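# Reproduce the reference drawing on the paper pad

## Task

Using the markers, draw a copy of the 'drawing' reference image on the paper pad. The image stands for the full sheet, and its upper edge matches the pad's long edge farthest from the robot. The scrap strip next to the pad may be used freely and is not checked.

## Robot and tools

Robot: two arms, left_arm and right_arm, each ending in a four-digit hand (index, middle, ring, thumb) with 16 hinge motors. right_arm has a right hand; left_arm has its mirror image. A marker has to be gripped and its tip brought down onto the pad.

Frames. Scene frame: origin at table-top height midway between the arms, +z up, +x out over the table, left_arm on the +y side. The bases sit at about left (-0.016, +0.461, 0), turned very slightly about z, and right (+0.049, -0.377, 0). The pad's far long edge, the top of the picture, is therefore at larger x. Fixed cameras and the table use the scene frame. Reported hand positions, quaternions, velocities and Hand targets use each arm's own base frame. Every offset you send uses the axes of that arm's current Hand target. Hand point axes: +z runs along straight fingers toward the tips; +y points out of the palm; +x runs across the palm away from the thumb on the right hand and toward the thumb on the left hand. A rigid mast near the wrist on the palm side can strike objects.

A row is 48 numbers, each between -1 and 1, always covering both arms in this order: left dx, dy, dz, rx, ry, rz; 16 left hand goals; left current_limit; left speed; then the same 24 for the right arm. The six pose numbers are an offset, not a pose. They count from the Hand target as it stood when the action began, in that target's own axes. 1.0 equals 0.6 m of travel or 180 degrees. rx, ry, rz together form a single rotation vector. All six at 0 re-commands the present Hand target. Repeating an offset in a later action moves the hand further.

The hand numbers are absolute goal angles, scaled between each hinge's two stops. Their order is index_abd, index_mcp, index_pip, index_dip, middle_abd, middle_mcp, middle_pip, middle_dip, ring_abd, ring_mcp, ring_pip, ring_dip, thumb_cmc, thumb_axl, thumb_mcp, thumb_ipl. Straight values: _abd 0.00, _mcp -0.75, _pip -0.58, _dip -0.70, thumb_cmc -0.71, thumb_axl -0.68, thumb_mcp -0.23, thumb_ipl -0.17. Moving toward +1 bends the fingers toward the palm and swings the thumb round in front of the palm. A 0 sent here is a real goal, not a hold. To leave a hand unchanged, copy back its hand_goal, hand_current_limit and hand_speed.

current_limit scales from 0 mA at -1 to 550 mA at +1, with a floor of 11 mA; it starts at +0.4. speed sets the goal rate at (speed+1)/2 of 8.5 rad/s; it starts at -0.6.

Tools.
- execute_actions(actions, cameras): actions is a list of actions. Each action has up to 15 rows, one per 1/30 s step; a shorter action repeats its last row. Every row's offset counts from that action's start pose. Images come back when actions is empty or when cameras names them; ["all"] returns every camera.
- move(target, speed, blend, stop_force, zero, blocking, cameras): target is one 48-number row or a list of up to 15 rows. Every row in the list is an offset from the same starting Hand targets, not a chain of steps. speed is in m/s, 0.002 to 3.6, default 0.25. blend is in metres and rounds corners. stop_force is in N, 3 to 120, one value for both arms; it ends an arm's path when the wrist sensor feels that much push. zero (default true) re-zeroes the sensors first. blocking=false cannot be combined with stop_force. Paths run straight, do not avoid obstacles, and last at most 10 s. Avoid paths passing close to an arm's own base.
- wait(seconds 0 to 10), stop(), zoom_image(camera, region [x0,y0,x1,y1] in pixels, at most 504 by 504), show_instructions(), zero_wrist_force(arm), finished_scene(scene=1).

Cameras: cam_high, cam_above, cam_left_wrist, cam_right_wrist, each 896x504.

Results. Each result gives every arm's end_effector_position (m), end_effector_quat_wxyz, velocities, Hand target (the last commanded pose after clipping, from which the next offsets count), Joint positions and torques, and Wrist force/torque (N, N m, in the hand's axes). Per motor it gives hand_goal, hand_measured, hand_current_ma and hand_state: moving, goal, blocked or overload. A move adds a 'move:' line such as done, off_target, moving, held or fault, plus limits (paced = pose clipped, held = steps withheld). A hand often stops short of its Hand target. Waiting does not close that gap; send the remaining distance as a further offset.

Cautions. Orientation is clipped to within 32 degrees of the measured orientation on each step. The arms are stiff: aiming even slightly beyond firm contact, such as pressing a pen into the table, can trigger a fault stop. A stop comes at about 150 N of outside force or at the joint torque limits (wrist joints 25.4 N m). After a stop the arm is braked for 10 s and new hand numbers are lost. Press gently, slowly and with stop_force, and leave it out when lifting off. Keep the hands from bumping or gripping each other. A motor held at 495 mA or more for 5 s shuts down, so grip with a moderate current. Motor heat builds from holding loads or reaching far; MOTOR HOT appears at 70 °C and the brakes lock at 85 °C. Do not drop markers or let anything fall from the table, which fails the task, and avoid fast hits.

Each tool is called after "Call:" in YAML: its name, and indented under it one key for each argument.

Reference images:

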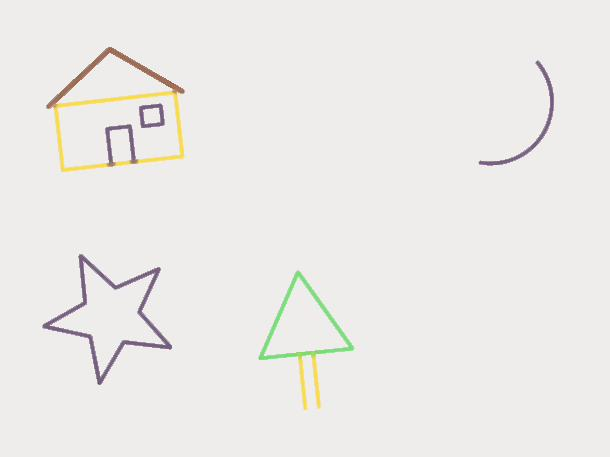

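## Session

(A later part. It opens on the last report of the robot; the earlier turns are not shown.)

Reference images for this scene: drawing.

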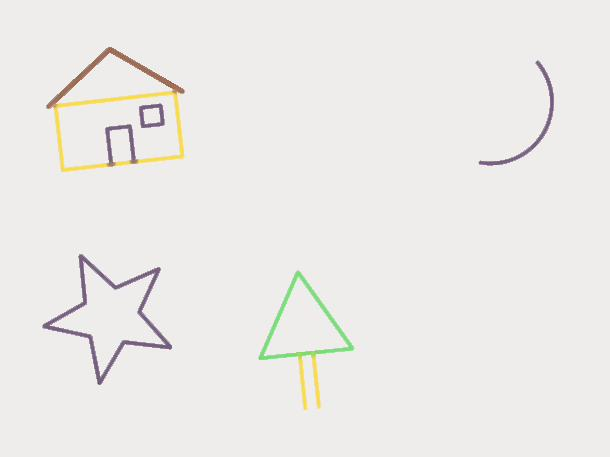

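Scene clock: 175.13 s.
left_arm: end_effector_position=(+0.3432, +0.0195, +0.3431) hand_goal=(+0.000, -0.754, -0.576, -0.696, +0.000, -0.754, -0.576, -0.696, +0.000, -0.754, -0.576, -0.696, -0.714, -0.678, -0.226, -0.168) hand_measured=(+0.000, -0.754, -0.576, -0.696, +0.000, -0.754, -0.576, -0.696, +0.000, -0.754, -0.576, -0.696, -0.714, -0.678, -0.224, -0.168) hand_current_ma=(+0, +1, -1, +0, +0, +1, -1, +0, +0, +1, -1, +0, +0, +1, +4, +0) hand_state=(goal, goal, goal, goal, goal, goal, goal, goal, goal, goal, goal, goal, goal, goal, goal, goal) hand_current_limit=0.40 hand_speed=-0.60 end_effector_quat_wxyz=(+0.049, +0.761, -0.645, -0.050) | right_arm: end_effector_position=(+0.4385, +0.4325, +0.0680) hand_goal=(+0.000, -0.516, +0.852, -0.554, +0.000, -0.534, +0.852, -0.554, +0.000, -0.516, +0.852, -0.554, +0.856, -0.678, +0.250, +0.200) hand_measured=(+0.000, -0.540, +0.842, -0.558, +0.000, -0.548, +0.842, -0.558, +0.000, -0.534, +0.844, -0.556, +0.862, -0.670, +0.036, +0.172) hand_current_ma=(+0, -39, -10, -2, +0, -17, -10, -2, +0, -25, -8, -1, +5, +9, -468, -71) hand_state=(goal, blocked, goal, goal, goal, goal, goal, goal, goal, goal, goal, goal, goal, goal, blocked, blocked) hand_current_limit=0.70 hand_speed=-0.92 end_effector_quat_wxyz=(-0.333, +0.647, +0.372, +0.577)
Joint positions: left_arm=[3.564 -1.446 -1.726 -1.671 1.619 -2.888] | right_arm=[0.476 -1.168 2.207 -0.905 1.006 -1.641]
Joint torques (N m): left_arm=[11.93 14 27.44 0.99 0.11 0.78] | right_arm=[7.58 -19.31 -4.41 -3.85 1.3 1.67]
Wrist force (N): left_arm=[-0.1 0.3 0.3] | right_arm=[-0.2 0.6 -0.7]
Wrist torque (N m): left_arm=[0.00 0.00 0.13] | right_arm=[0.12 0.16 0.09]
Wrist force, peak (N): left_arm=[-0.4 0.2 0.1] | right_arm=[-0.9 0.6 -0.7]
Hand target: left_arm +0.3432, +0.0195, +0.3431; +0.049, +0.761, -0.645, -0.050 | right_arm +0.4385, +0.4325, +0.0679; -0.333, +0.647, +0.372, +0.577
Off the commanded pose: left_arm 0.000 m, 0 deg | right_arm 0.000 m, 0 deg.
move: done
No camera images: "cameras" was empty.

Call:
move:
  target:
    - [0,0,0,0,0,0, 0,-0.754,-0.576,-0.696,0,-0.754,-0.576,-0.696,0,-0.754,-0.576,-0.696,-0.714,-0.678,-0.226,-0.168,0.4,-0.6, 0.00223,-0.01538,0.01958,0,0,0, 0,-0.516,0.853,-0.554,0,-0.534,0.853,-0.554,0,-0.516,0.853,-0.554,0.857,-0.677,0.25,0.2,0.7,-0.92]
    - [0,0,0,0,0,0, 0,-0.754,-0.576,-0.696,0,-0.754,-0.576,-0.696,0,-0.754,-0.576,-0.696,-0.714,-0.678,-0.226,-0.168,0.4,-0.6, 0.00338,-0.00225,0.02975,0,0,0, 0,-0.516,0.853,-0.554,0,-0.534,0.853,-0.554,0,-0.516,0.853,-0.554,0.857,-0.677,0.25,0.2,0.7,-0.92]
  speed: 0.04
  cameras: ["cam_right_wrist"]

Call:
zoom_image:
  camera: "cam_right_wrist"
  region: [760, 120, 896, 256]

Scene clock: 177.23 s.
left_arm: end_effector_position=(+0.3432, +0.0195, +0.3431) hand_goal=(+0.000, -0.754, -0.576, -0.696, +0.000, -0.754, -0.576, -0.696, +0.000, -0.754, -0.576, -0.696, -0.714, -0.678, -0.226, -0.168) hand_measured=(+0.000, -0.754, -0.576, -0.696, +0.000, -0.754, -0.576, -0.696, +0.000, -0.754, -0.576, -0.696, -0.714, -0.678, -0.224, -0.168) hand_current_ma=(+0, +1, -1, +0, +0, +1, -1, +0, +0, +1, -1, +0, +0, +1, +4, +0) hand_state=(goal, goal, goal, goal, goal, goal, goal, goal, goal, goal, goal, goal, goal, goal, goal, goal) hand_current_limit=0.40 hand_speed=-0.60 end_effector_quat_wxyz=(+0.049, +0.761, -0.645, -0.050) | right_arm: end_effector_position=(+0.4462, +0.4487, +0.0679) hand_goal=(+0.000, -0.516, +0.852, -0.554, +0.000, -0.534, +0.852, -0.554, +0.000, -0.516, +0.852, -0.554, +0.856, -0.678, +0.250, +0.200) hand_measured=(+0.000, -0.540, +0.842, -0.558, +0.000, -0.548, +0.842, -0.558, +0.000, -0.534, +0.844, -0.556, +0.862, -0.670, +0.036, +0.172) hand_current_ma=(+0, -39, -10, -2, +0, -17, -10, -2, +0, -25, -8, -1, +5, +9, -467, -72) hand_state=(goal, blocked, goal, goal, goal, goal, goal, goal, goal, goal, goal, goal, goal, goal, blocked, blocked) hand_current_limit=0.70 hand_speed=-0.92 end_effector_quat_wxyz=(-0.333, +0.647, +0.372, +0.577) end_effector_velocity=(+0.001, +0.000, -0.001) end_effector_angular_velocity=(-0.002, +0.004, +0.000)
Joint positions: left_arm=[3.564 -1.446 -1.726 -1.671 1.619 -2.888] | right_arm=[0.506 -1.141 2.157 -0.885 1.035 -1.637]
Joint velocities: left_arm=[within noise] | right_arm=[-0.001 0.002 -0.003 0.005 -0.001 0]
Joint torques (N m): left_arm=[11.59 13.53 27.63 1 0.43 0.96] | right_arm=[-7.41 -22.46 -20.2 0.33 -1.97 -2.61]
Wrist force (N): left_arm=[-0.1 0.2 0.3] | right_arm=[0.5 0.5 -0.7]
Wrist torque (N m): left_arm=[-0.01 0.00 0.13] | right_arm=[0.10 0.10 0.17]
Wrist force, peak (N): left_arm=[0.0 0.4 0.4] | right_arm=[0.0 1.0 -1.0]
Hand target: left_arm +0.3432, +0.0195, +0.3431; +0.049, +0.761, -0.645, -0.050 | right_arm +0.4464, +0.4487, +0.0679; -0.333, +0.647, +0.372, +0.577
Off the commanded pose: left_arm 0.000 m, 0 deg | right_arm 0.000 m, 0 deg.
move: done
camera_calibration:
cam_right_wrist: T_world_to_cam=[[0.441372, -0.364501, -0.819958, 0.0598375], [-0.881558, -0.346679, -0.320419, 0.527702], [-0.167469, 0.864264, -0.474343, -0.156524], [0, 0, 0, 1]] pos_world=[0.412576, 0.340032, 0.143904]
Images, in order (width x height): cam_right_wrist 896x504.

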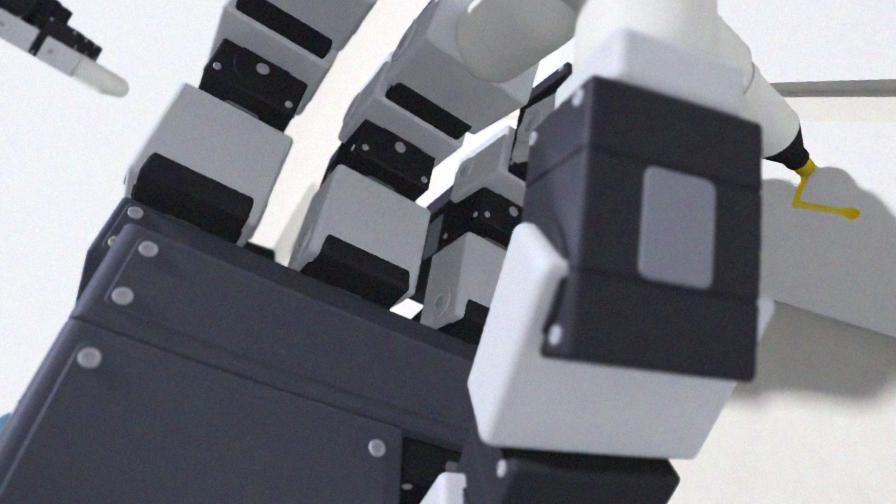

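Scaled by 3.706 from the camera's 896x504 image, which has a finer 1280x720 frame.

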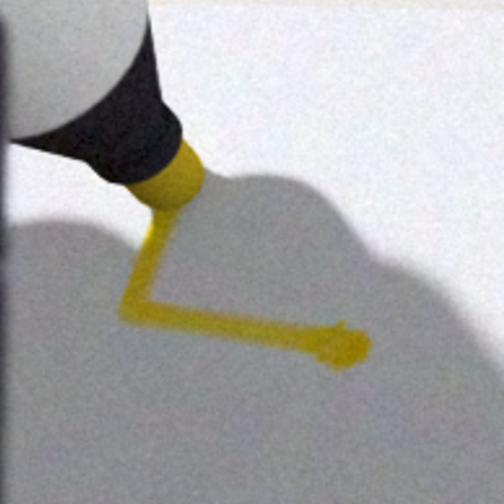

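Call:
move:
  target:
    - [0,0,0,0,0,0, 0,-0.754,-0.576,-0.696,0,-0.754,-0.576,-0.696,0,-0.754,-0.576,-0.696,-0.714,-0.678,-0.226,-0.168,0.4,-0.6, 0.0331,0,-0.0038,0,0,0, 0,-0.516,0.853,-0.554,0,-0.534,0.853,-0.554,0,-0.516,0.853,-0.554,0.857,-0.677,0.25,0.2,0.7,-0.92]
    - [0,0,0,0,0,0, 0,-0.754,-0.576,-0.696,0,-0.754,-0.576,-0.696,0,-0.754,-0.576,-0.696,-0.714,-0.678,-0.226,-0.168,0.4,-0.6, 0.0555,0.1750,0.0462,0,0,0, 0,-0.516,0.853,-0.554,0,-0.534,0.853,-0.554,0,-0.516,0.853,-0.554,0.857,-0.677,0.25,0.2,0.7,-0.92]
  speed: 0.15
  blend: [0.008,0]
  cameras: ["cam_above"]

Call:
zoom_image:
  camera: "cam_above"
  region: [430, 340, 600, 440]

Scene clock: 179.70 s.
left_arm: end_effector_position=(+0.3432, +0.0195, +0.3431) hand_goal=(+0.000, -0.754, -0.576, -0.696, +0.000, -0.754, -0.576, -0.696, +0.000, -0.754, -0.576, -0.696, -0.714, -0.678, -0.226, -0.168) hand_measured=(+0.000, -0.754, -0.576, -0.696, +0.000, -0.754, -0.576, -0.696, +0.000, -0.754, -0.576, -0.696, -0.714, -0.678, -0.224, -0.168) hand_current_ma=(+0, +1, -1, +0, +0, +1, -1, +0, +0, +1, -1, +0, +0, +1, +4, +0) hand_state=(goal, goal, goal, goal, goal, goal, goal, goal, goal, goal, goal, goal, goal, goal, goal, goal) hand_current_limit=0.40 hand_speed=-0.60 end_effector_quat_wxyz=(+0.049, +0.761, -0.645, -0.050) | right_arm: end_effector_position=(+0.5528, +0.4231, +0.0977) hand_goal=(+0.000, -0.516, +0.852, -0.554, +0.000, -0.534, +0.852, -0.554, +0.000, -0.516, +0.852, -0.554, +0.856, -0.678, +0.250, +0.200) hand_measured=(+0.000, -0.540, +0.842, -0.558, +0.000, -0.548, +0.842, -0.558, +0.000, -0.534, +0.844, -0.556, +0.862, -0.670, +0.036, +0.172) hand_current_ma=(+0, -39, -10, -2, +0, -17, -10, -2, +0, -25, -8, -1, +4, +9, -468, -72) hand_state=(goal, blocked, goal, goal, goal, goal, goal, goal, goal, goal, goal, goal, goal, goal, blocked, blocked) hand_current_limit=0.70 hand_speed=-0.92 end_effector_quat_wxyz=(-0.333, +0.647, +0.372, +0.577)
Joint positions: left_arm=[3.564 -1.446 -1.726 -1.671 1.619 -2.888] | right_arm=[0.339 -1.099 1.956 -0.708 0.87 -1.665]
Joint torques (N m): left_arm=[11.43 12.81 27.33 1.05 0.26 1.11] | right_arm=[-7.57 -25.22 -22.68 0.58 -2.09 -2.49]
Wrist force (N): left_arm=[-0.2 0.3 0.3] | right_arm=[-0.6 0.8 -0.5]
Wrist torque (N m): left_arm=[0.00 0.02 0.12] | right_arm=[0.14 0.15 0.20]
Wrist force, peak (N): left_arm=[-0.2 0.5 -0.1] | right_arm=[-0.5 1.5 -0.2]
Hand target: left_arm +0.3432, +0.0195, +0.3431; +0.049, +0.761, -0.645, -0.050 | right_arm +0.5529, +0.4231, +0.0977; -0.333, +0.647, +0.372, +0.577
Off the commanded pose: left_arm 0.000 m, 0 deg | right_arm 0.000 m, 0 deg.
move: done
Images, in order (width x height): cam_above 896x504.

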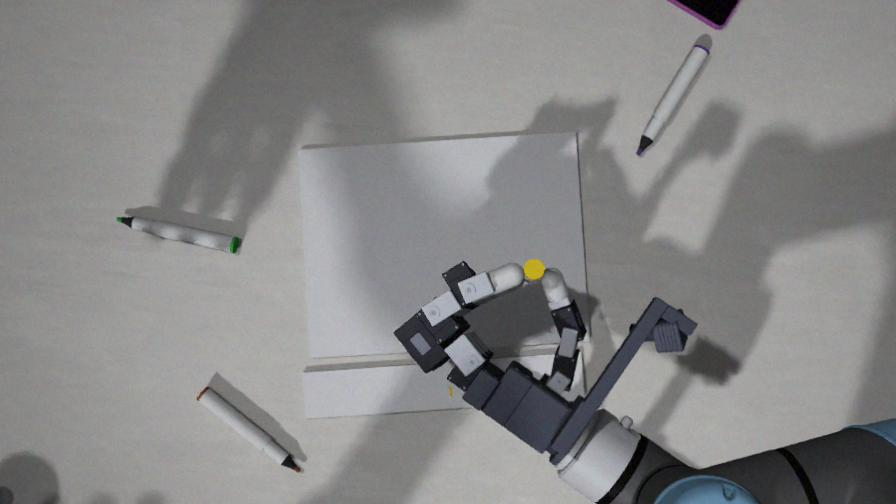

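Scaled by 2.965 from the camera's 896x504 image, which has a finer 1280x720 frame.

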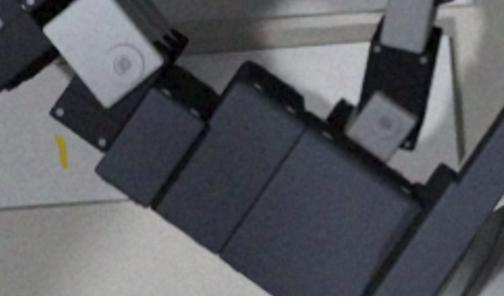

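Call:
move:
  target: [0,0,0,0,0,0, 0,-0.754,-0.576,-0.696,0,-0.754,-0.576,-0.696,0,-0.754,-0.576,-0.696,-0.714,-0.678,-0.226,-0.168,0.4,-0.6, -0.0163,0.1128,-0.1435,0,0,0, 0,-0.516,0.853,-0.554,0,-0.534,0.853,-0.554,0,-0.516,0.853,-0.554,0.857,-0.677,0.25,0.2,0.7,-0.92]
  speed: 0.25
  cameras: ["cam_above"]

Call:
zoom_image:
  camera: "cam_above"
  region: [430, 350, 600, 420]

Scene clock: 181.47 s.
left_arm: end_effector_position=(+0.3432, +0.0195, +0.3431) hand_goal=(+0.000, -0.754, -0.576, -0.696, +0.000, -0.754, -0.576, -0.696, +0.000, -0.754, -0.576, -0.696, -0.714, -0.678, -0.226, -0.168) hand_measured=(+0.000, -0.754, -0.576, -0.696, +0.000, -0.754, -0.576, -0.696, +0.000, -0.754, -0.576, -0.696, -0.714, -0.678, -0.224, -0.168) hand_current_ma=(+0, +1, -1, +0, +0, +1, -1, +0, +0, +1, -1, +0, +0, +1, +4, +0) hand_state=(goal, goal, goal, goal, goal, goal, goal, goal, goal, goal, goal, goal, goal, goal, goal, goal) hand_current_limit=0.40 hand_speed=-0.60 end_effector_quat_wxyz=(+0.049, +0.761, -0.645, -0.050) | right_arm: end_effector_position=(+0.5680, +0.3143, +0.0976) hand_goal=(+0.000, -0.516, +0.852, -0.554, +0.000, -0.534, +0.852, -0.554, +0.000, -0.516, +0.852, -0.554, +0.856, -0.678, +0.250, +0.200) hand_measured=(+0.000, -0.540, +0.842, -0.558, +0.000, -0.548, +0.842, -0.558, +0.000, -0.534, +0.844, -0.556, +0.862, -0.670, +0.036, +0.172) hand_current_ma=(+0, -39, -10, -2, +0, -17, -10, -2, +0, -25, -8, -1, +4, +9, -468, -72) hand_state=(goal, blocked, goal, goal, goal, goal, goal, goal, goal, goal, goal, goal, goal, goal, blocked, blocked) hand_current_limit=0.70 hand_speed=-0.92 end_effector_quat_wxyz=(-0.333, +0.647, +0.372, +0.577)
Joint positions: left_arm=[3.564 -1.446 -1.726 -1.671 1.619 -2.888] | right_arm=[0.074 -1.161 2.065 -0.706 0.608 -1.733]
Joint torques (N m): left_arm=[11.27 12.51 26.3 0.8 0.32 0.89] | right_arm=[-6.62 -43.77 -5.24 0.97 -2.2 -2.55]
Wrist force (N): left_arm=[0.0 0.1 0.0] | right_arm=[-0.2 0.5 -0.5]
Wrist torque (N m): left_arm=[0.00 -0.02 0.14] | right_arm=[0.09 0.10 0.22]
Wrist force, peak (N): left_arm=[-0.3 0.3 0.2] | right_arm=[-0.8 1.5 -1.4]
Hand target: left_arm +0.3432, +0.0195, +0.3431; +0.049, +0.761, -0.645, -0.050 | right_arm +0.5680, +0.3142, +0.0976; -0.333, +0.647, +0.372, +0.577
Off the commanded pose: left_arm 0.000 m, 0 deg | right_arm 0.000 m, 0 deg.
move: done
Images, in order (width x height): cam_above 896x504.

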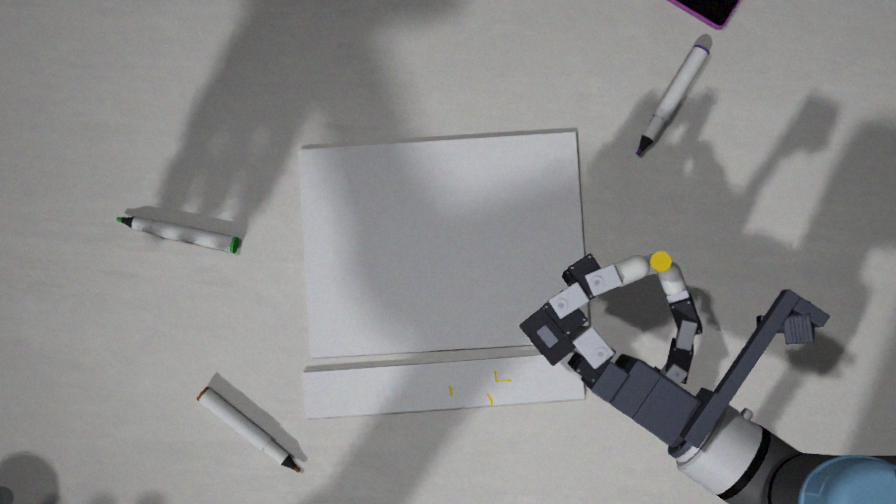

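Scaled by 2.965 from the camera's 896x504 image, which has a finer 1280x720 frame.

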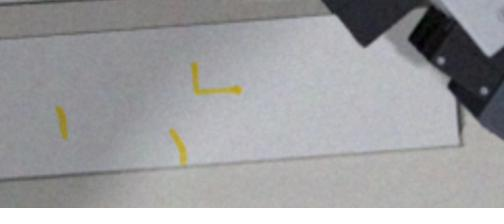

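Call:
move:
  target: [0,0,0,0,0,0, 0,-0.754,-0.576,-0.696,0,-0.754,-0.576,-0.696,0,-0.754,-0.576,-0.696,-0.714,-0.678,-0.226,-0.168,0.4,-0.6, 0.0388,-0.1980,0.5262,0,0,0, 0,-0.516,0.853,-0.554,0,-0.534,0.853,-0.554,0,-0.516,0.853,-0.554,0.857,-0.677,0.25,0.2,0.7,-0.92]
  speed: 0.3
  cameras: ["cam_above","cam_high","cam_right_wrist"]

Scene clock: 185.33 s.
left_arm: end_effector_position=(+0.3432, +0.0195, +0.3431) hand_goal=(+0.000, -0.754, -0.576, -0.696, +0.000, -0.754, -0.576, -0.696, +0.000, -0.754, -0.576, -0.696, -0.714, -0.678, -0.226, -0.168) hand_measured=(+0.000, -0.754, -0.576, -0.696, +0.000, -0.754, -0.576, -0.696, +0.000, -0.754, -0.576, -0.696, -0.714, -0.678, -0.224, -0.168) hand_current_ma=(+0, +1, -1, +0, +0, +1, -1, +0, +0, +1, -1, +0, +0, +1, +4, +0) hand_state=(goal, goal, goal, goal, goal, goal, goal, goal, goal, goal, goal, goal, goal, goal, goal, goal) hand_current_limit=0.40 hand_speed=-0.60 end_effector_quat_wxyz=(+0.049, +0.761, -0.645, -0.050) | right_arm: end_effector_position=(+0.6239, +0.6473, +0.0853) hand_goal=(+0.000, -0.516, +0.852, -0.554, +0.000, -0.534, +0.852, -0.554, +0.000, -0.516, +0.852, -0.554, +0.856, -0.678, +0.250, +0.200) hand_measured=(+0.000, -0.540, +0.842, -0.558, +0.000, -0.548, +0.842, -0.558, +0.000, -0.534, +0.844, -0.556, +0.862, -0.670, +0.036, +0.172) hand_current_ma=(+0, -39, -10, -2, +0, -17, -10, -2, +0, -25, -8, -1, +4, +9, -467, -72) hand_state=(goal, blocked, goal, goal, goal, goal, goal, goal, goal, goal, goal, goal, goal, goal, blocked, blocked) hand_current_limit=0.70 hand_speed=-0.92 end_effector_quat_wxyz=(-0.333, +0.647, +0.372, +0.577)
Joint positions: left_arm=[3.564 -1.446 -1.726 -1.671 1.619 -2.888] | right_arm=[0.644 -0.703 1.251 -0.426 1.172 -1.617]
Joint torques (N m): left_arm=[10.85 14.32 27.05 1.02 0.19 0.91] | right_arm=[8.89 -45.58 -26.05 0.18 1.77 -2.68]
Wrist force (N): left_arm=[-0.1 0.2 0.0] | right_arm=[-0.4 0.5 -0.5]
Wrist torque (N m): left_arm=[0.01 -0.01 0.13] | right_arm=[0.11 0.14 0.21]
Wrist force, peak (N): left_arm=[-0.2 0.5 0.0] | right_arm=[-0.6 1.1 -1.8]
Hand target: left_arm +0.3432, +0.0195, +0.3431; +0.049, +0.761, -0.645, -0.050 | right_arm +0.6239, +0.6474, +0.0853; -0.333, +0.647, +0.372, +0.577
Off the commanded pose: left_arm 0.000 m, 0 deg | right_arm 0.000 m, 0 deg.
move: done
camera_calibration:
cam_right_wrist: T_world_to_cam=[[0.441468, -0.364386, -0.819957, 0.0679806], [-0.881494, -0.346772, -0.320495, 0.75884], [-0.167554, 0.864275, -0.474293, -0.290205], [0, 0, 0, 1]] pos_world=[0.590277, 0.538733, 0.161304]
Images, in order (width x height): cam_high 896x504, cam_above 896x504, cam_right_wrist 896x504.

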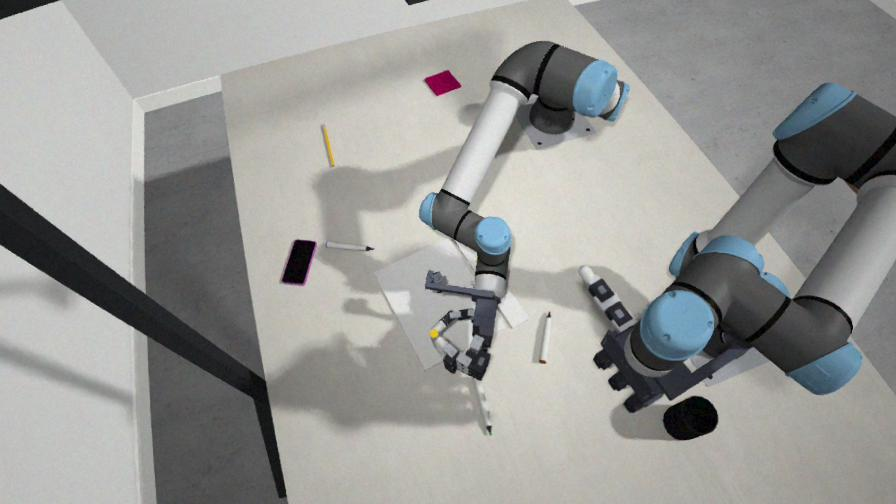

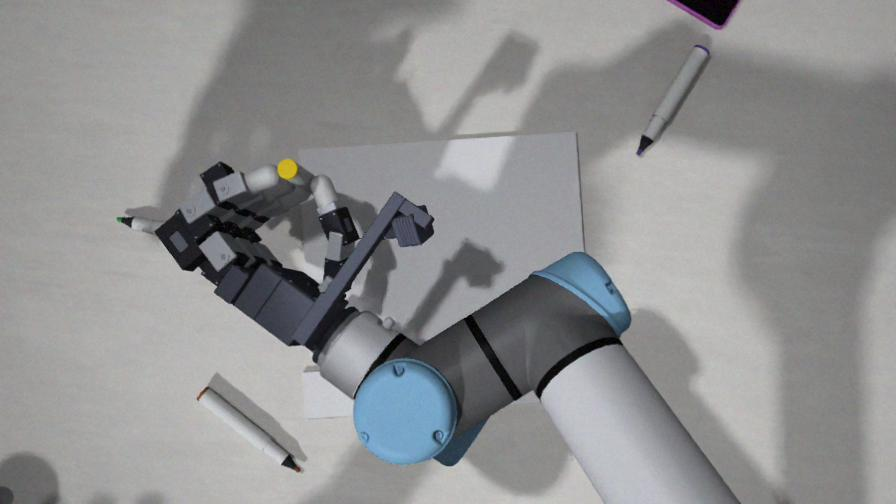

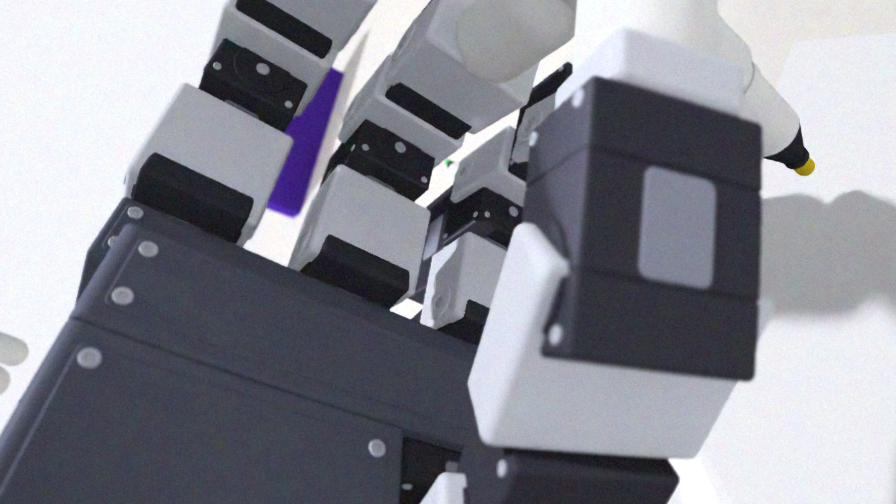

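Call:
move:
  target: [0,0,0,0,0,0, 0,-0.754,-0.576,-0.696,0,-0.754,-0.576,-0.696,0,-0.754,-0.576,-0.696,-0.714,-0.678,-0.226,-0.168,0.4,-0.6, -0.0270,-0.0009,0.0028,0,0,0, 0,-0.516,0.853,-0.554,0,-0.534,0.853,-0.554,0,-0.516,0.853,-0.554,0.857,-0.677,0.25,0.2,0.7,-0.92]
  speed: 0.05
  stop_force: 3
  cameras: ["cam_right_wrist"]

Call:
zoom_image:
  camera: "cam_right_wrist"
  region: [760, 120, 896, 256]

Scene clock: 187.77 s.
left_arm: end_effector_position=(+0.3432, +0.0195, +0.3431) hand_goal=(+0.000, -0.754, -0.576, -0.696, +0.000, -0.754, -0.576, -0.696, +0.000, -0.754, -0.576, -0.696, -0.714, -0.678, -0.226, -0.168) hand_measured=(+0.000, -0.754, -0.576, -0.696, +0.000, -0.754, -0.576, -0.696, +0.000, -0.754, -0.576, -0.696, -0.714, -0.678, -0.224, -0.168) hand_current_ma=(+0, +1, -1, +0, +0, +1, -1, +0, +0, +1, -1, +0, +0, +1, +4, +0) hand_state=(goal, goal, goal, goal, goal, goal, goal, goal, goal, goal, goal, goal, goal, goal, goal, goal) hand_current_limit=0.40 hand_speed=-0.60 end_effector_quat_wxyz=(+0.049, +0.761, -0.645, -0.050) | right_arm: end_effector_position=(+0.6233, +0.6476, +0.0690) hand_goal=(+0.000, -0.516, +0.852, -0.554, +0.000, -0.534, +0.852, -0.554, +0.000, -0.516, +0.852, -0.554, +0.856, -0.678, +0.250, +0.200) hand_measured=(+0.000, -0.540, +0.842, -0.558, +0.000, -0.548, +0.842, -0.558, +0.000, -0.534, +0.844, -0.556, +0.862, -0.670, +0.036, +0.170) hand_current_ma=(+0, -39, -10, -2, +0, -17, -10, -2, +0, -25, -8, -1, +4, +9, -467, -72) hand_state=(goal, blocked, goal, goal, goal, goal, goal, goal, goal, goal, goal, goal, goal, goal, blocked, blocked) hand_current_limit=0.70 hand_speed=-0.92 end_effector_quat_wxyz=(-0.333, +0.647, +0.372, +0.577)
Joint positions: left_arm=[3.564 -1.446 -1.726 -1.671 1.619 -2.888] | right_arm=[0.645 -0.682 1.259 -0.454 1.173 -1.617]
Joint torques (N m): left_arm=[11.13 13.12 26.28 1.02 0.32 0.79] | right_arm=[7.12 -42.45 -10.06 -3.57 1.75 2.02]
Wrist force (N): left_arm=[-0.3 0.5 0.1] | right_arm=[1.7 0.4 -0.3]
Wrist torque (N m): left_arm=[0.04 0.03 0.10] | right_arm=[0.08 0.10 0.16]
Wrist force, peak (N): left_arm=[-0.3 0.5 0.1] | right_arm=[1.9 0.5 -0.5]
Hand target: left_arm +0.3432, +0.0195, +0.3431; +0.049, +0.761, -0.645, -0.050 | right_arm +0.6233, +0.6476, +0.0690; -0.333, +0.647, +0.372, +0.577
Off the commanded pose: left_arm 0.000 m, 0 deg | right_arm 0.000 m, 0 deg.
move: done
camera_calibration:
cam_right_wrist: T_world_to_cam=[[0.441363, -0.364463, -0.819979, 0.0550154], [-0.881544, -0.346755, -0.320376, 0.753247], [-0.167566, 0.86425, -0.474335, -0.298166], [0, 0, 0, 1]] pos_world=[0.589777, 0.538933, 0.145004]
Images, in order (width x height): cam_right_wrist 896x504.

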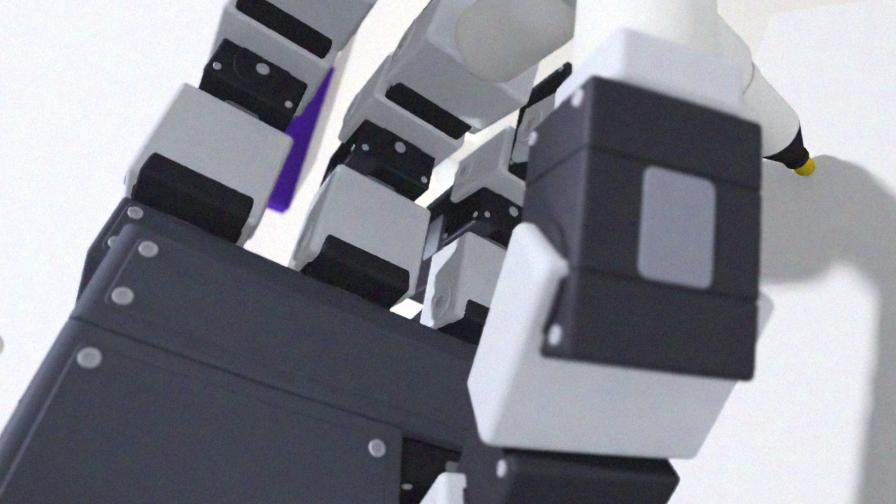

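Scaled by 3.706 from the camera's 896x504 image, which has a finer 1280x720 frame.

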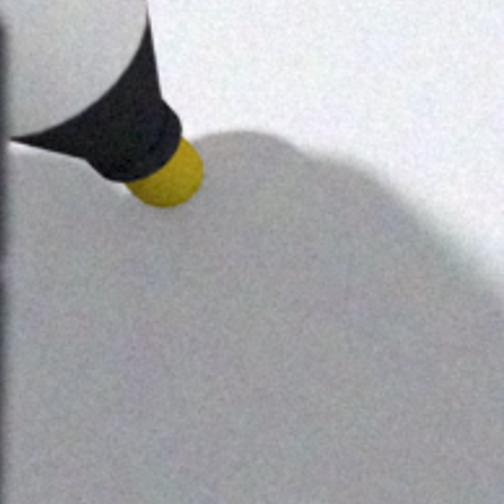

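Call:
move:
  target:
    - [0,0,0,0,0,0, 0,-0.754,-0.576,-0.696,0,-0.754,-0.576,-0.696,0,-0.754,-0.576,-0.696,-0.714,-0.678,-0.226,-0.168,0.4,-0.6, -0.00767,0.0690,-0.07177,0,0,0, 0,-0.516,0.853,-0.554,0,-0.534,0.853,-0.554,0,-0.516,0.853,-0.554,0.857,-0.677,0.25,0.2,0.7,-0.92]
    - [0,0,0,0,0,0, 0,-0.754,-0.576,-0.696,0,-0.754,-0.576,-0.696,0,-0.754,-0.576,-0.696,-0.714,-0.678,-0.226,-0.168,0.4,-0.6, -0.01183,0.03118,-0.10837,0,0,0, 0,-0.516,0.853,-0.554,0,-0.534,0.853,-0.554,0,-0.516,0.853,-0.554,0.857,-0.677,0.25,0.2,0.7,-0.92]
    - [0,0,0,0,0,0, 0,-0.754,-0.576,-0.696,0,-0.754,-0.576,-0.696,0,-0.754,-0.576,-0.696,-0.714,-0.678,-0.226,-0.168,0.4,-0.6, -0.0038,-0.0390,-0.03792,0,0,0, 0,-0.516,0.853,-0.554,0,-0.534,0.853,-0.554,0,-0.516,0.853,-0.554,0.857,-0.677,0.25,0.2,0.7,-0.92]
    - [0,0,0,0,0,0, 0,-0.754,-0.576,-0.696,0,-0.754,-0.576,-0.696,0,-0.754,-0.576,-0.696,-0.714,-0.678,-0.226,-0.168,0.4,-0.6, 0.0005,0,-0.00006,0,0,0, 0,-0.516,0.853,-0.554,0,-0.534,0.853,-0.554,0,-0.516,0.853,-0.554,0.857,-0.677,0.25,0.2,0.7,-0.92]
  speed: 0.06
  cameras: ["cam_right_wrist"]

Call:
zoom_image:
  camera: "cam_right_wrist"
  region: [700, 120, 896, 316]

Scene clock: 194.77 s.
left_arm: end_effector_position=(+0.3432, +0.0195, +0.3431) hand_goal=(+0.000, -0.754, -0.576, -0.696, +0.000, -0.754, -0.576, -0.696, +0.000, -0.754, -0.576, -0.696, -0.714, -0.678, -0.226, -0.168) hand_measured=(+0.000, -0.754, -0.576, -0.696, +0.000, -0.754, -0.576, -0.696, +0.000, -0.754, -0.576, -0.696, -0.714, -0.678, -0.224, -0.168) hand_current_ma=(+0, +1, -1, +0, +0, +1, -1, +0, +0, +1, -1, +0, +0, +1, +4, +0) hand_state=(goal, goal, goal, goal, goal, goal, goal, goal, goal, goal, goal, goal, goal, goal, goal, goal) hand_current_limit=0.40 hand_speed=-0.60 end_effector_quat_wxyz=(+0.049, +0.761, -0.645, -0.050) | right_arm: end_effector_position=(+0.6232, +0.6475, +0.0693) hand_goal=(+0.000, -0.516, +0.852, -0.554, +0.000, -0.534, +0.852, -0.554, +0.000, -0.516, +0.852, -0.554, +0.856, -0.678, +0.250, +0.200) hand_measured=(+0.000, -0.544, +0.842, -0.558, +0.000, -0.550, +0.842, -0.558, +0.000, -0.534, +0.844, -0.556, +0.862, -0.670, +0.038, +0.170) hand_current_ma=(+0, -47, -11, -3, +0, -20, -10, -3, +0, -25, -8, -1, +5, +10, -468, -73) hand_state=(goal, blocked, goal, goal, goal, goal, goal, goal, goal, goal, goal, goal, goal, goal, blocked, blocked) hand_current_limit=0.70 hand_speed=-0.92 end_effector_quat_wxyz=(-0.333, +0.647, +0.372, +0.577)
Joint positions: left_arm=[3.564 -1.446 -1.726 -1.671 1.619 -2.888] | right_arm=[0.645 -0.683 1.259 -0.454 1.173 -1.617]
Joint torques (N m): left_arm=[11.22 13.97 26.76 1.09 0.28 0.92] | right_arm=[-7.05 -44.89 -25.82 0.33 -1.74 -2.7]
Wrist force (N): left_arm=[-0.3 0.2 0.1] | right_arm=[0.3 0.3 -0.6]
Wrist torque (N m): left_arm=[0.01 0.03 0.11] | right_arm=[0.07 0.14 0.17]
Wrist force, peak (N): left_arm=[-0.3 0.1 0.5] | right_arm=[3.2 -0.4 0.0]
Hand target: left_arm +0.3432, +0.0195, +0.3431; +0.049, +0.761, -0.645, -0.050 | right_arm +0.6233, +0.6476, +0.0693; -0.333, +0.647, +0.372, +0.577
Off the commanded pose: left_arm 0.000 m, 0 deg | right_arm 0.000 m, 0 deg.
move: done
camera_calibration:
cam_right_wrist: T_world_to_cam=[[0.441437, -0.364439, -0.81995, 0.055245], [-0.881528, -0.34668, -0.320502, 0.753223], [-0.167456, 0.86429, -0.474301, -0.298131], [0, 0, 0, 1]] pos_world=[0.589676, 0.538932, 0.145304]
Images, in order (width x height): cam_right_wrist 896x504.

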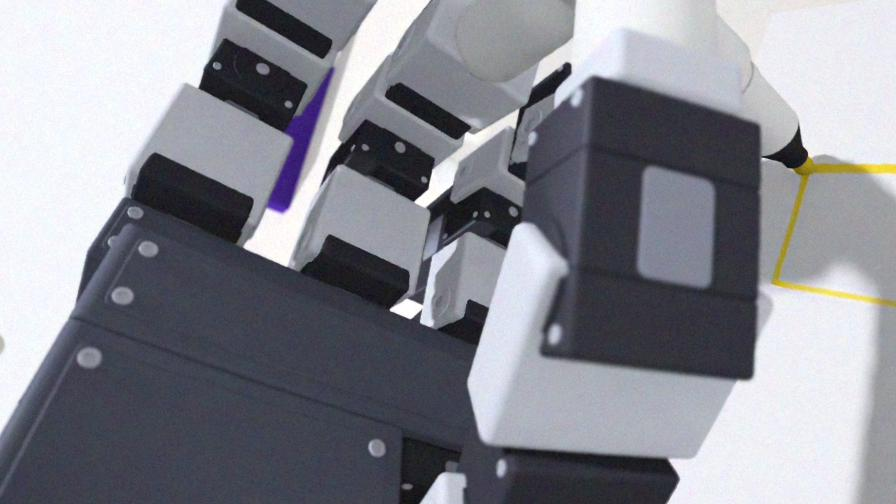

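Scaled by 2.571 from the camera's 896x504 image, which has a finer 1280x720 frame.

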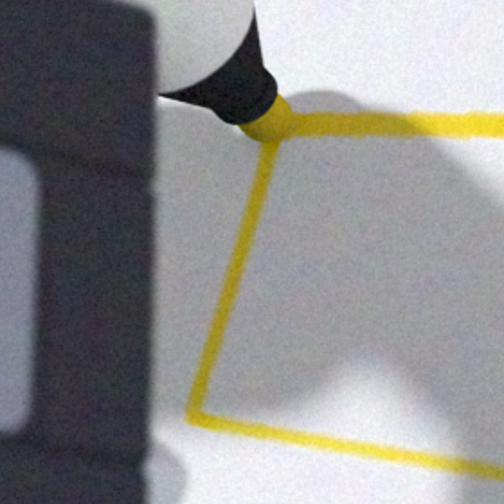

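Call:
move:
  target:
    - [0,0,0,0,0,0, 0,-0.754,-0.576,-0.696,0,-0.754,-0.576,-0.696,0,-0.754,-0.576,-0.696,-0.714,-0.678,-0.226,-0.168,0.4,-0.6, 0.0210,0,-0.0024,0,0,0, 0,-0.516,0.853,-0.554,0,-0.534,0.853,-0.554,0,-0.516,0.853,-0.554,0.857,-0.677,0.25,0.2,0.7,-0.92]
    - [0,0,0,0,0,0, 0,-0.754,-0.576,-0.696,0,-0.754,-0.576,-0.696,0,-0.754,-0.576,-0.696,-0.714,-0.678,-0.226,-0.168,0.4,-0.6, -0.0150,-0.0390,-0.2889,0,0,0, 0,-0.516,0.853,-0.554,0,-0.534,0.853,-0.554,0,-0.516,0.853,-0.554,0.857,-0.677,0.25,0.2,0.7,-0.92]
  speed: 0.2
  blend: [0.005,0]
  cameras: ["cam_above"]

Call:
zoom_image:
  camera: "cam_above"
  region: [280, 130, 440, 250]

Scene clock: 197.30 s.
left_arm: end_effector_position=(+0.3432, +0.0195, +0.3431) hand_goal=(+0.000, -0.754, -0.576, -0.696, +0.000, -0.754, -0.576, -0.696, +0.000, -0.754, -0.576, -0.696, -0.714, -0.678, -0.226, -0.168) hand_measured=(+0.000, -0.754, -0.576, -0.696, +0.000, -0.754, -0.576, -0.696, +0.000, -0.754, -0.576, -0.696, -0.714, -0.678, -0.224, -0.168) hand_current_ma=(+0, +1, -1, +0, +0, +1, -1, +0, +0, +1, -1, +0, +0, +1, +4, +0) hand_state=(goal, goal, goal, goal, goal, goal, goal, goal, goal, goal, goal, goal, goal, goal, goal, goal) hand_current_limit=0.40 hand_speed=-0.60 end_effector_quat_wxyz=(+0.049, +0.761, -0.645, -0.050) | right_arm: end_effector_position=(+0.5163, +0.5095, +0.0800) hand_goal=(+0.000, -0.516, +0.852, -0.554, +0.000, -0.534, +0.852, -0.554, +0.000, -0.516, +0.852, -0.554, +0.856, -0.678, +0.250, +0.200) hand_measured=(+0.000, -0.544, +0.842, -0.558, +0.000, -0.550, +0.842, -0.558, +0.000, -0.534, +0.844, -0.556, +0.862, -0.670, +0.038, +0.170) hand_current_ma=(+0, -47, -11, -3, +0, -20, -10, -3, +0, -25, -8, -1, +5, +10, -468, -73) hand_state=(goal, blocked, goal, goal, goal, goal, goal, goal, goal, goal, goal, goal, goal, goal, blocked, blocked) hand_current_limit=0.70 hand_speed=-0.92 end_effector_quat_wxyz=(-0.333, +0.647, +0.372, +0.577)
Joint positions: left_arm=[3.564 -1.446 -1.726 -1.671 1.619 -2.888] | right_arm=[0.547 -1.017 1.875 -0.729 1.076 -1.63]
Joint torques (N m): left_arm=[10.56 14.19 26.42 1.02 0.62 1.02] | right_arm=[-8.08 -51.08 -6.74 -3.55 -2.03 2.02]
Wrist force (N): left_arm=[0.1 0.3 0.0] | right_arm=[-0.6 0.3 -0.2]
Wrist torque (N m): left_arm=[0.03 -0.04 0.15] | right_arm=[0.06 0.13 0.19]
Wrist force, peak (N): left_arm=[0.2 0.5 0.3] | right_arm=[-1.5 0.6 0.0]
Hand target: left_arm +0.3432, +0.0195, +0.3431; +0.049, +0.761, -0.645, -0.050 | right_arm +0.5162, +0.5094, +0.0800; -0.333, +0.647, +0.372, +0.577
Off the commanded pose: left_arm 0.000 m, 0 deg | right_arm 0.000 m, 0 deg.
move: done
Images, in order (width x height): cam_above 896x504.

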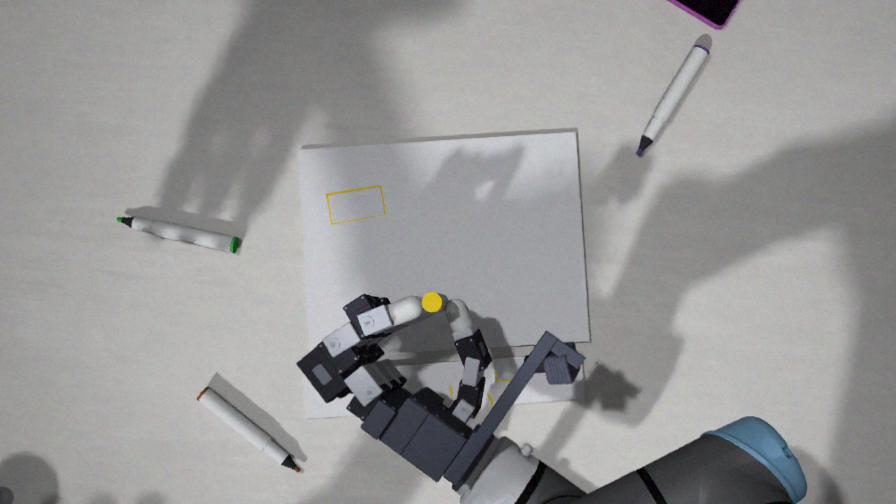

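Scaled by 3.150 from the camera's 896x504 image, which has a finer 1280x720 frame.

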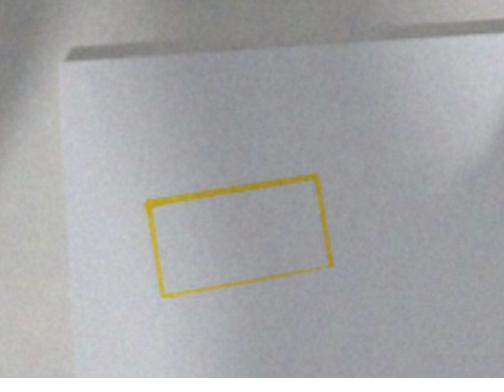

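Call:
zoom_image:
  camera: "cam_above"
  region: [320, 180, 392, 232]

Scaled by 7.000 from the camera's 896x504 image, which has a finer 1280x720 frame.

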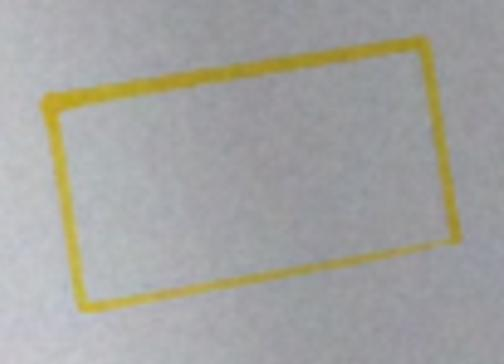

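Call:
move:
  target: [0,0,0,0,0,0, 0,-0.754,-0.576,-0.696,0,-0.754,-0.576,-0.696,0,-0.754,-0.576,-0.696,-0.714,-0.678,-0.226,-0.168,0.4,-0.6, -0.0178,0.0003,0.0021,0,0,0, 0,-0.516,0.853,-0.554,0,-0.534,0.853,-0.554,0,-0.516,0.853,-0.554,0.857,-0.677,0.25,0.2,0.7,-0.92]
  speed: 0.03
  stop_force: 3
  cameras: ["cam_right_wrist"]

Call:
zoom_image:
  camera: "cam_right_wrist"
  region: [760, 120, 896, 256]

Scene clock: 200.03 s.
left_arm: end_effector_position=(+0.3432, +0.0195, +0.3431) hand_goal=(+0.000, -0.754, -0.576, -0.696, +0.000, -0.754, -0.576, -0.696, +0.000, -0.754, -0.576, -0.696, -0.714, -0.678, -0.226, -0.168) hand_measured=(+0.000, -0.754, -0.576, -0.696, +0.000, -0.754, -0.576, -0.696, +0.000, -0.754, -0.576, -0.696, -0.714, -0.678, -0.224, -0.168) hand_current_ma=(+0, +1, -1, +0, +0, +1, -1, +0, +0, +1, -1, +0, +0, +1, +4, +0) hand_state=(goal, goal, goal, goal, goal, goal, goal, goal, goal, goal, goal, goal, goal, goal, goal, goal) hand_current_limit=0.40 hand_speed=-0.60 end_effector_quat_wxyz=(+0.049, +0.761, -0.645, -0.050) | right_arm: end_effector_position=(+0.5164, +0.5094, +0.0692) hand_goal=(+0.000, -0.516, +0.852, -0.554, +0.000, -0.534, +0.852, -0.554, +0.000, -0.516, +0.852, -0.554, +0.856, -0.678, +0.250, +0.200) hand_measured=(+0.000, -0.544, +0.842, -0.558, +0.000, -0.550, +0.842, -0.558, +0.000, -0.534, +0.844, -0.556, +0.862, -0.670, +0.038, +0.170) hand_current_ma=(+0, -47, -11, -3, +0, -20, -10, -3, +0, -25, -8, -1, +5, +10, -468, -73) hand_state=(goal, blocked, goal, goal, goal, goal, goal, goal, goal, goal, goal, goal, goal, goal, blocked, blocked) hand_current_limit=0.70 hand_speed=-0.92 end_effector_quat_wxyz=(-0.333, +0.647, +0.372, +0.577)
Joint positions: left_arm=[3.564 -1.446 -1.726 -1.671 1.619 -2.888] | right_arm=[0.547 -0.997 1.879 -0.753 1.076 -1.63]
Joint torques (N m): left_arm=[11.71 13.4 26.35 1.13 0.53 0.96] | right_arm=[-8.38 -29.59 -6.98 -3.79 -2.24 -2.14]
Wrist force (N): left_arm=[-0.1 0.1 0.1] | right_arm=[-0.5 0.8 -0.4]
Wrist torque (N m): left_arm=[-0.01 0.00 0.13] | right_arm=[0.13 0.13 0.20]
Wrist force, peak (N): left_arm=[-0.3 0.4 0.4] | right_arm=[-0.7 0.9 -0.4]
Hand target: left_arm +0.3432, +0.0195, +0.3431; +0.049, +0.761, -0.645, -0.050 | right_arm +0.5164, +0.5094, +0.0692; -0.333, +0.647, +0.372, +0.577
Off the commanded pose: left_arm 0.000 m, 0 deg | right_arm 0.000 m, 0 deg.
move: done
camera_calibration:
cam_right_wrist: T_world_to_cam=[[0.441363, -0.364463, -0.819979, 0.0520365], [-0.881544, -0.346755, -0.320376, 0.611065], [-0.167566, 0.86425, -0.474335, -0.196561], [0, 0, 0, 1]] pos_world=[0.482777, 0.400733, 0.145204]
Images, in order (width x height): cam_right_wrist 896x504.

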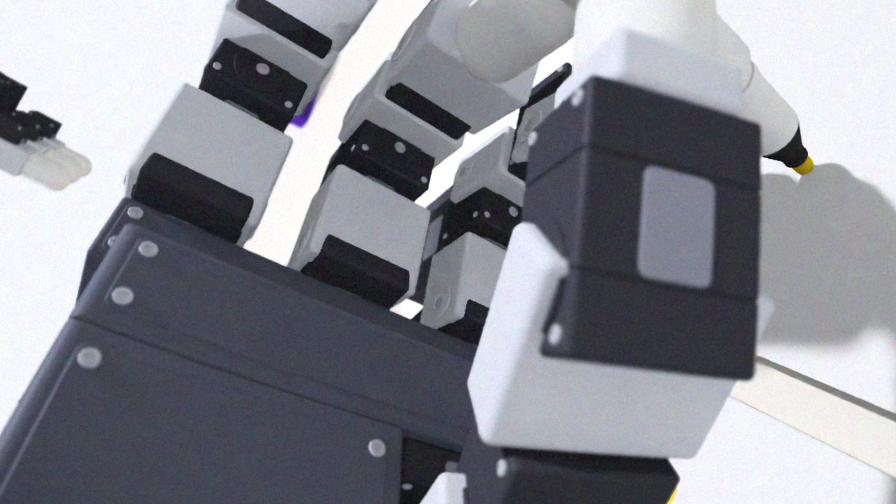

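Scaled by 3.706 from the camera's 896x504 image, which has a finer 1280x720 frame.

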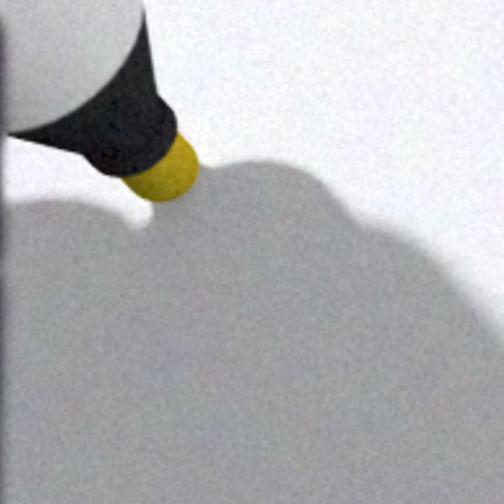

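Call:
move:
  target: [0,0,0,0,0,0, 0,-0.754,-0.576,-0.696,0,-0.754,-0.576,-0.696,0,-0.754,-0.576,-0.696,-0.714,-0.678,-0.226,-0.168,0.4,-0.6, -0.00117,0,0.00013,0,0,0, 0,-0.516,0.853,-0.554,0,-0.534,0.853,-0.554,0,-0.516,0.853,-0.554,0.857,-0.677,0.25,0.2,0.7,-0.92]
  speed: 0.03

Call:
move:
  target: [0,0,0,0,0,0, 0,-0.754,-0.576,-0.696,0,-0.754,-0.576,-0.696,0,-0.754,-0.576,-0.696,-0.714,-0.678,-0.226,-0.168,0.4,-0.6, -0.00083,0,0.0001,0,0,0, 0,-0.516,0.853,-0.554,0,-0.534,0.853,-0.554,0,-0.516,0.853,-0.554,0.857,-0.677,0.25,0.2,0.7,-0.92]
  speed: 0.03
  cameras: ["cam_right_wrist"]

Call:
zoom_image:
  camera: "cam_right_wrist"
  region: [760, 120, 896, 256]

Scene clock: 201.17 s.
left_arm: end_effector_position=(+0.3432, +0.0195, +0.3431) hand_goal=(+0.000, -0.754, -0.576, -0.696, +0.000, -0.754, -0.576, -0.696, +0.000, -0.754, -0.576, -0.696, -0.714, -0.678, -0.226, -0.168) hand_measured=(+0.000, -0.754, -0.576, -0.696, +0.000, -0.754, -0.576, -0.696, +0.000, -0.754, -0.576, -0.696, -0.714, -0.678, -0.224, -0.168) hand_current_ma=(+0, +1, -1, +0, +0, +1, -1, +0, +0, +1, -1, +0, +0, +1, +4, +0) hand_state=(goal, goal, goal, goal, goal, goal, goal, goal, goal, goal, goal, goal, goal, goal, goal, goal) hand_current_limit=0.40 hand_speed=-0.60 end_effector_quat_wxyz=(+0.049, +0.761, -0.645, -0.050) | right_arm: end_effector_position=(+0.5164, +0.5094, +0.0686) hand_goal=(+0.000, -0.516, +0.852, -0.554, +0.000, -0.534, +0.852, -0.554, +0.000, -0.516, +0.852, -0.554, +0.856, -0.678, +0.250, +0.200) hand_measured=(+0.000, -0.544, +0.842, -0.558, +0.000, -0.550, +0.842, -0.558, +0.000, -0.534, +0.844, -0.556, +0.862, -0.670, +0.038, +0.170) hand_current_ma=(+0, -47, -11, -3, +0, -20, -10, -3, +0, -25, -8, -1, +5, +10, -468, -73) hand_state=(goal, blocked, goal, goal, goal, goal, goal, goal, goal, goal, goal, goal, goal, goal, blocked, blocked) hand_current_limit=0.70 hand_speed=-0.92 end_effector_quat_wxyz=(-0.333, +0.647, +0.372, +0.577)
Joint positions: left_arm=[3.564 -1.446 -1.726 -1.671 1.619 -2.888] | right_arm=[0.547 -0.996 1.879 -0.755 1.076 -1.63]
Joint torques (N m): left_arm=[10.91 13.48 27.13 0.99 0.54 1.03] | right_arm=[-8.35 -29.81 -7.35 -3.52 -2.01 -1.96]
Wrist force (N): left_arm=[-0.1 0.1 0.3] | right_arm=[-0.2 0.6 -0.3]
Wrist torque (N m): left_arm=[-0.01 0.00 0.13] | right_arm=[0.11 0.14 0.19]
Wrist force, peak (N): left_arm=[-0.1 0.5 0.2] | right_arm=[-0.6 1.0 -0.3]
Hand target: left_arm +0.3432, +0.0195, +0.3431; +0.049, +0.761, -0.645, -0.050 | right_arm +0.5164, +0.5094, +0.0685; -0.333, +0.647, +0.372, +0.577
Off the commanded pose: left_arm 0.000 m, 0 deg | right_arm 0.000 m, 0 deg.
move: done

Scene clock: 201.87 s.
left_arm: end_effector_position=(+0.3432, +0.0195, +0.3431) hand_goal=(+0.000, -0.754, -0.576, -0.696, +0.000, -0.754, -0.576, -0.696, +0.000, -0.754, -0.576, -0.696, -0.714, -0.678, -0.226, -0.168) hand_measured=(+0.000, -0.754, -0.576, -0.696, +0.000, -0.754, -0.576, -0.696, +0.000, -0.754, -0.576, -0.696, -0.714, -0.678, -0.224, -0.168) hand_current_ma=(+0, +1, -1, +0, +0, +1, -1, +0, +0, +1, -1, +0, +0, +1, +4, +0) hand_state=(goal, goal, goal, goal, goal, goal, goal, goal, goal, goal, goal, goal, goal, goal, goal, goal) hand_current_limit=0.40 hand_speed=-0.60 end_effector_quat_wxyz=(+0.049, +0.761, -0.645, -0.050) | right_arm: end_effector_position=(+0.5164, +0.5094, +0.0681) hand_goal=(+0.000, -0.516, +0.852, -0.554, +0.000, -0.534, +0.852, -0.554, +0.000, -0.516, +0.852, -0.554, +0.856, -0.678, +0.250, +0.200) hand_measured=(+0.000, -0.544, +0.842, -0.558, +0.000, -0.550, +0.842, -0.558, +0.000, -0.534, +0.844, -0.556, +0.862, -0.670, +0.038, +0.170) hand_current_ma=(+0, -47, -11, -3, +0, -20, -10, -3, +0, -25, -8, -1, +5, +10, -468, -73) hand_state=(goal, blocked, goal, goal, goal, goal, goal, goal, goal, goal, goal, goal, goal, goal, blocked, blocked) hand_current_limit=0.70 hand_speed=-0.92 end_effector_quat_wxyz=(-0.333, +0.647, +0.372, +0.577)
Joint positions: left_arm=[3.564 -1.446 -1.726 -1.671 1.619 -2.888] | right_arm=[0.547 -0.995 1.879 -0.756 1.076 -1.63]
Joint torques (N m): left_arm=[11.11 14.14 26.52 1.03 0.72 0.93] | right_arm=[-5.83 -27.76 -6.44 -3.3 -1.87 -2]
Wrist force (N): left_arm=[-0.1 0.1 0.2] | right_arm=[1.8 0.6 -0.3]
Wrist torque (N m): left_arm=[-0.01 0.00 0.13] | right_arm=[0.10 0.08 0.17]
Wrist force, peak (N): left_arm=[0.0 0.4 -0.1] | right_arm=[1.9 0.6 -0.2]
Hand target: left_arm +0.3432, +0.0195, +0.3431; +0.049, +0.761, -0.645, -0.050 | right_arm +0.5164, +0.5094, +0.0680; -0.333, +0.647, +0.372, +0.577
Off the commanded pose: left_arm 0.000 m, 0 deg | right_arm 0.000 m, 0 deg.
move: done
camera_calibration:
cam_right_wrist: T_world_to_cam=[[0.441443, -0.364472, -0.819932, 0.0510929], [-0.881522, -0.34671, -0.320485, 0.610699], [-0.167471, 0.864264, -0.474343, -0.197133], [0, 0, 0, 1]] pos_world=[0.482776, 0.400733, 0.144104]
Images, in order (width x height): cam_right_wrist 896x504.

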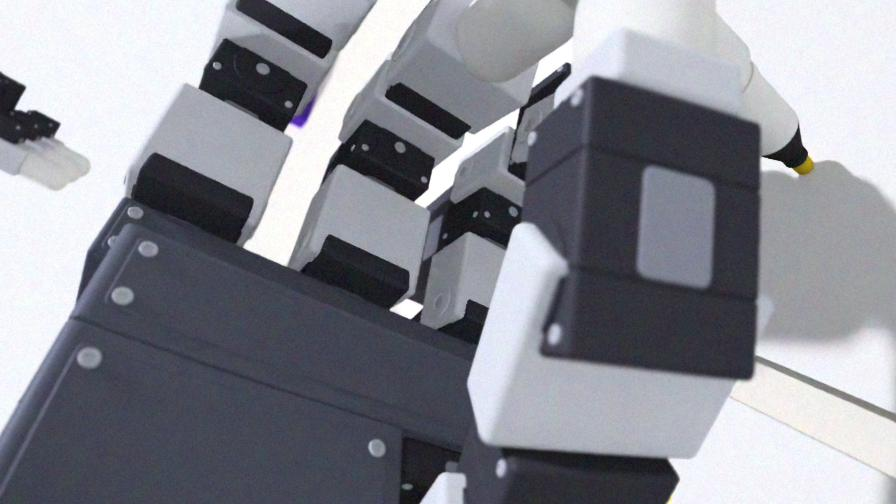

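Scaled by 3.706 from the camera's 896x504 image, which has a finer 1280x720 frame.

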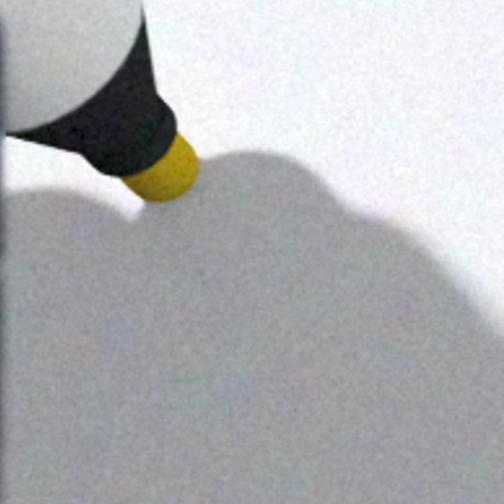

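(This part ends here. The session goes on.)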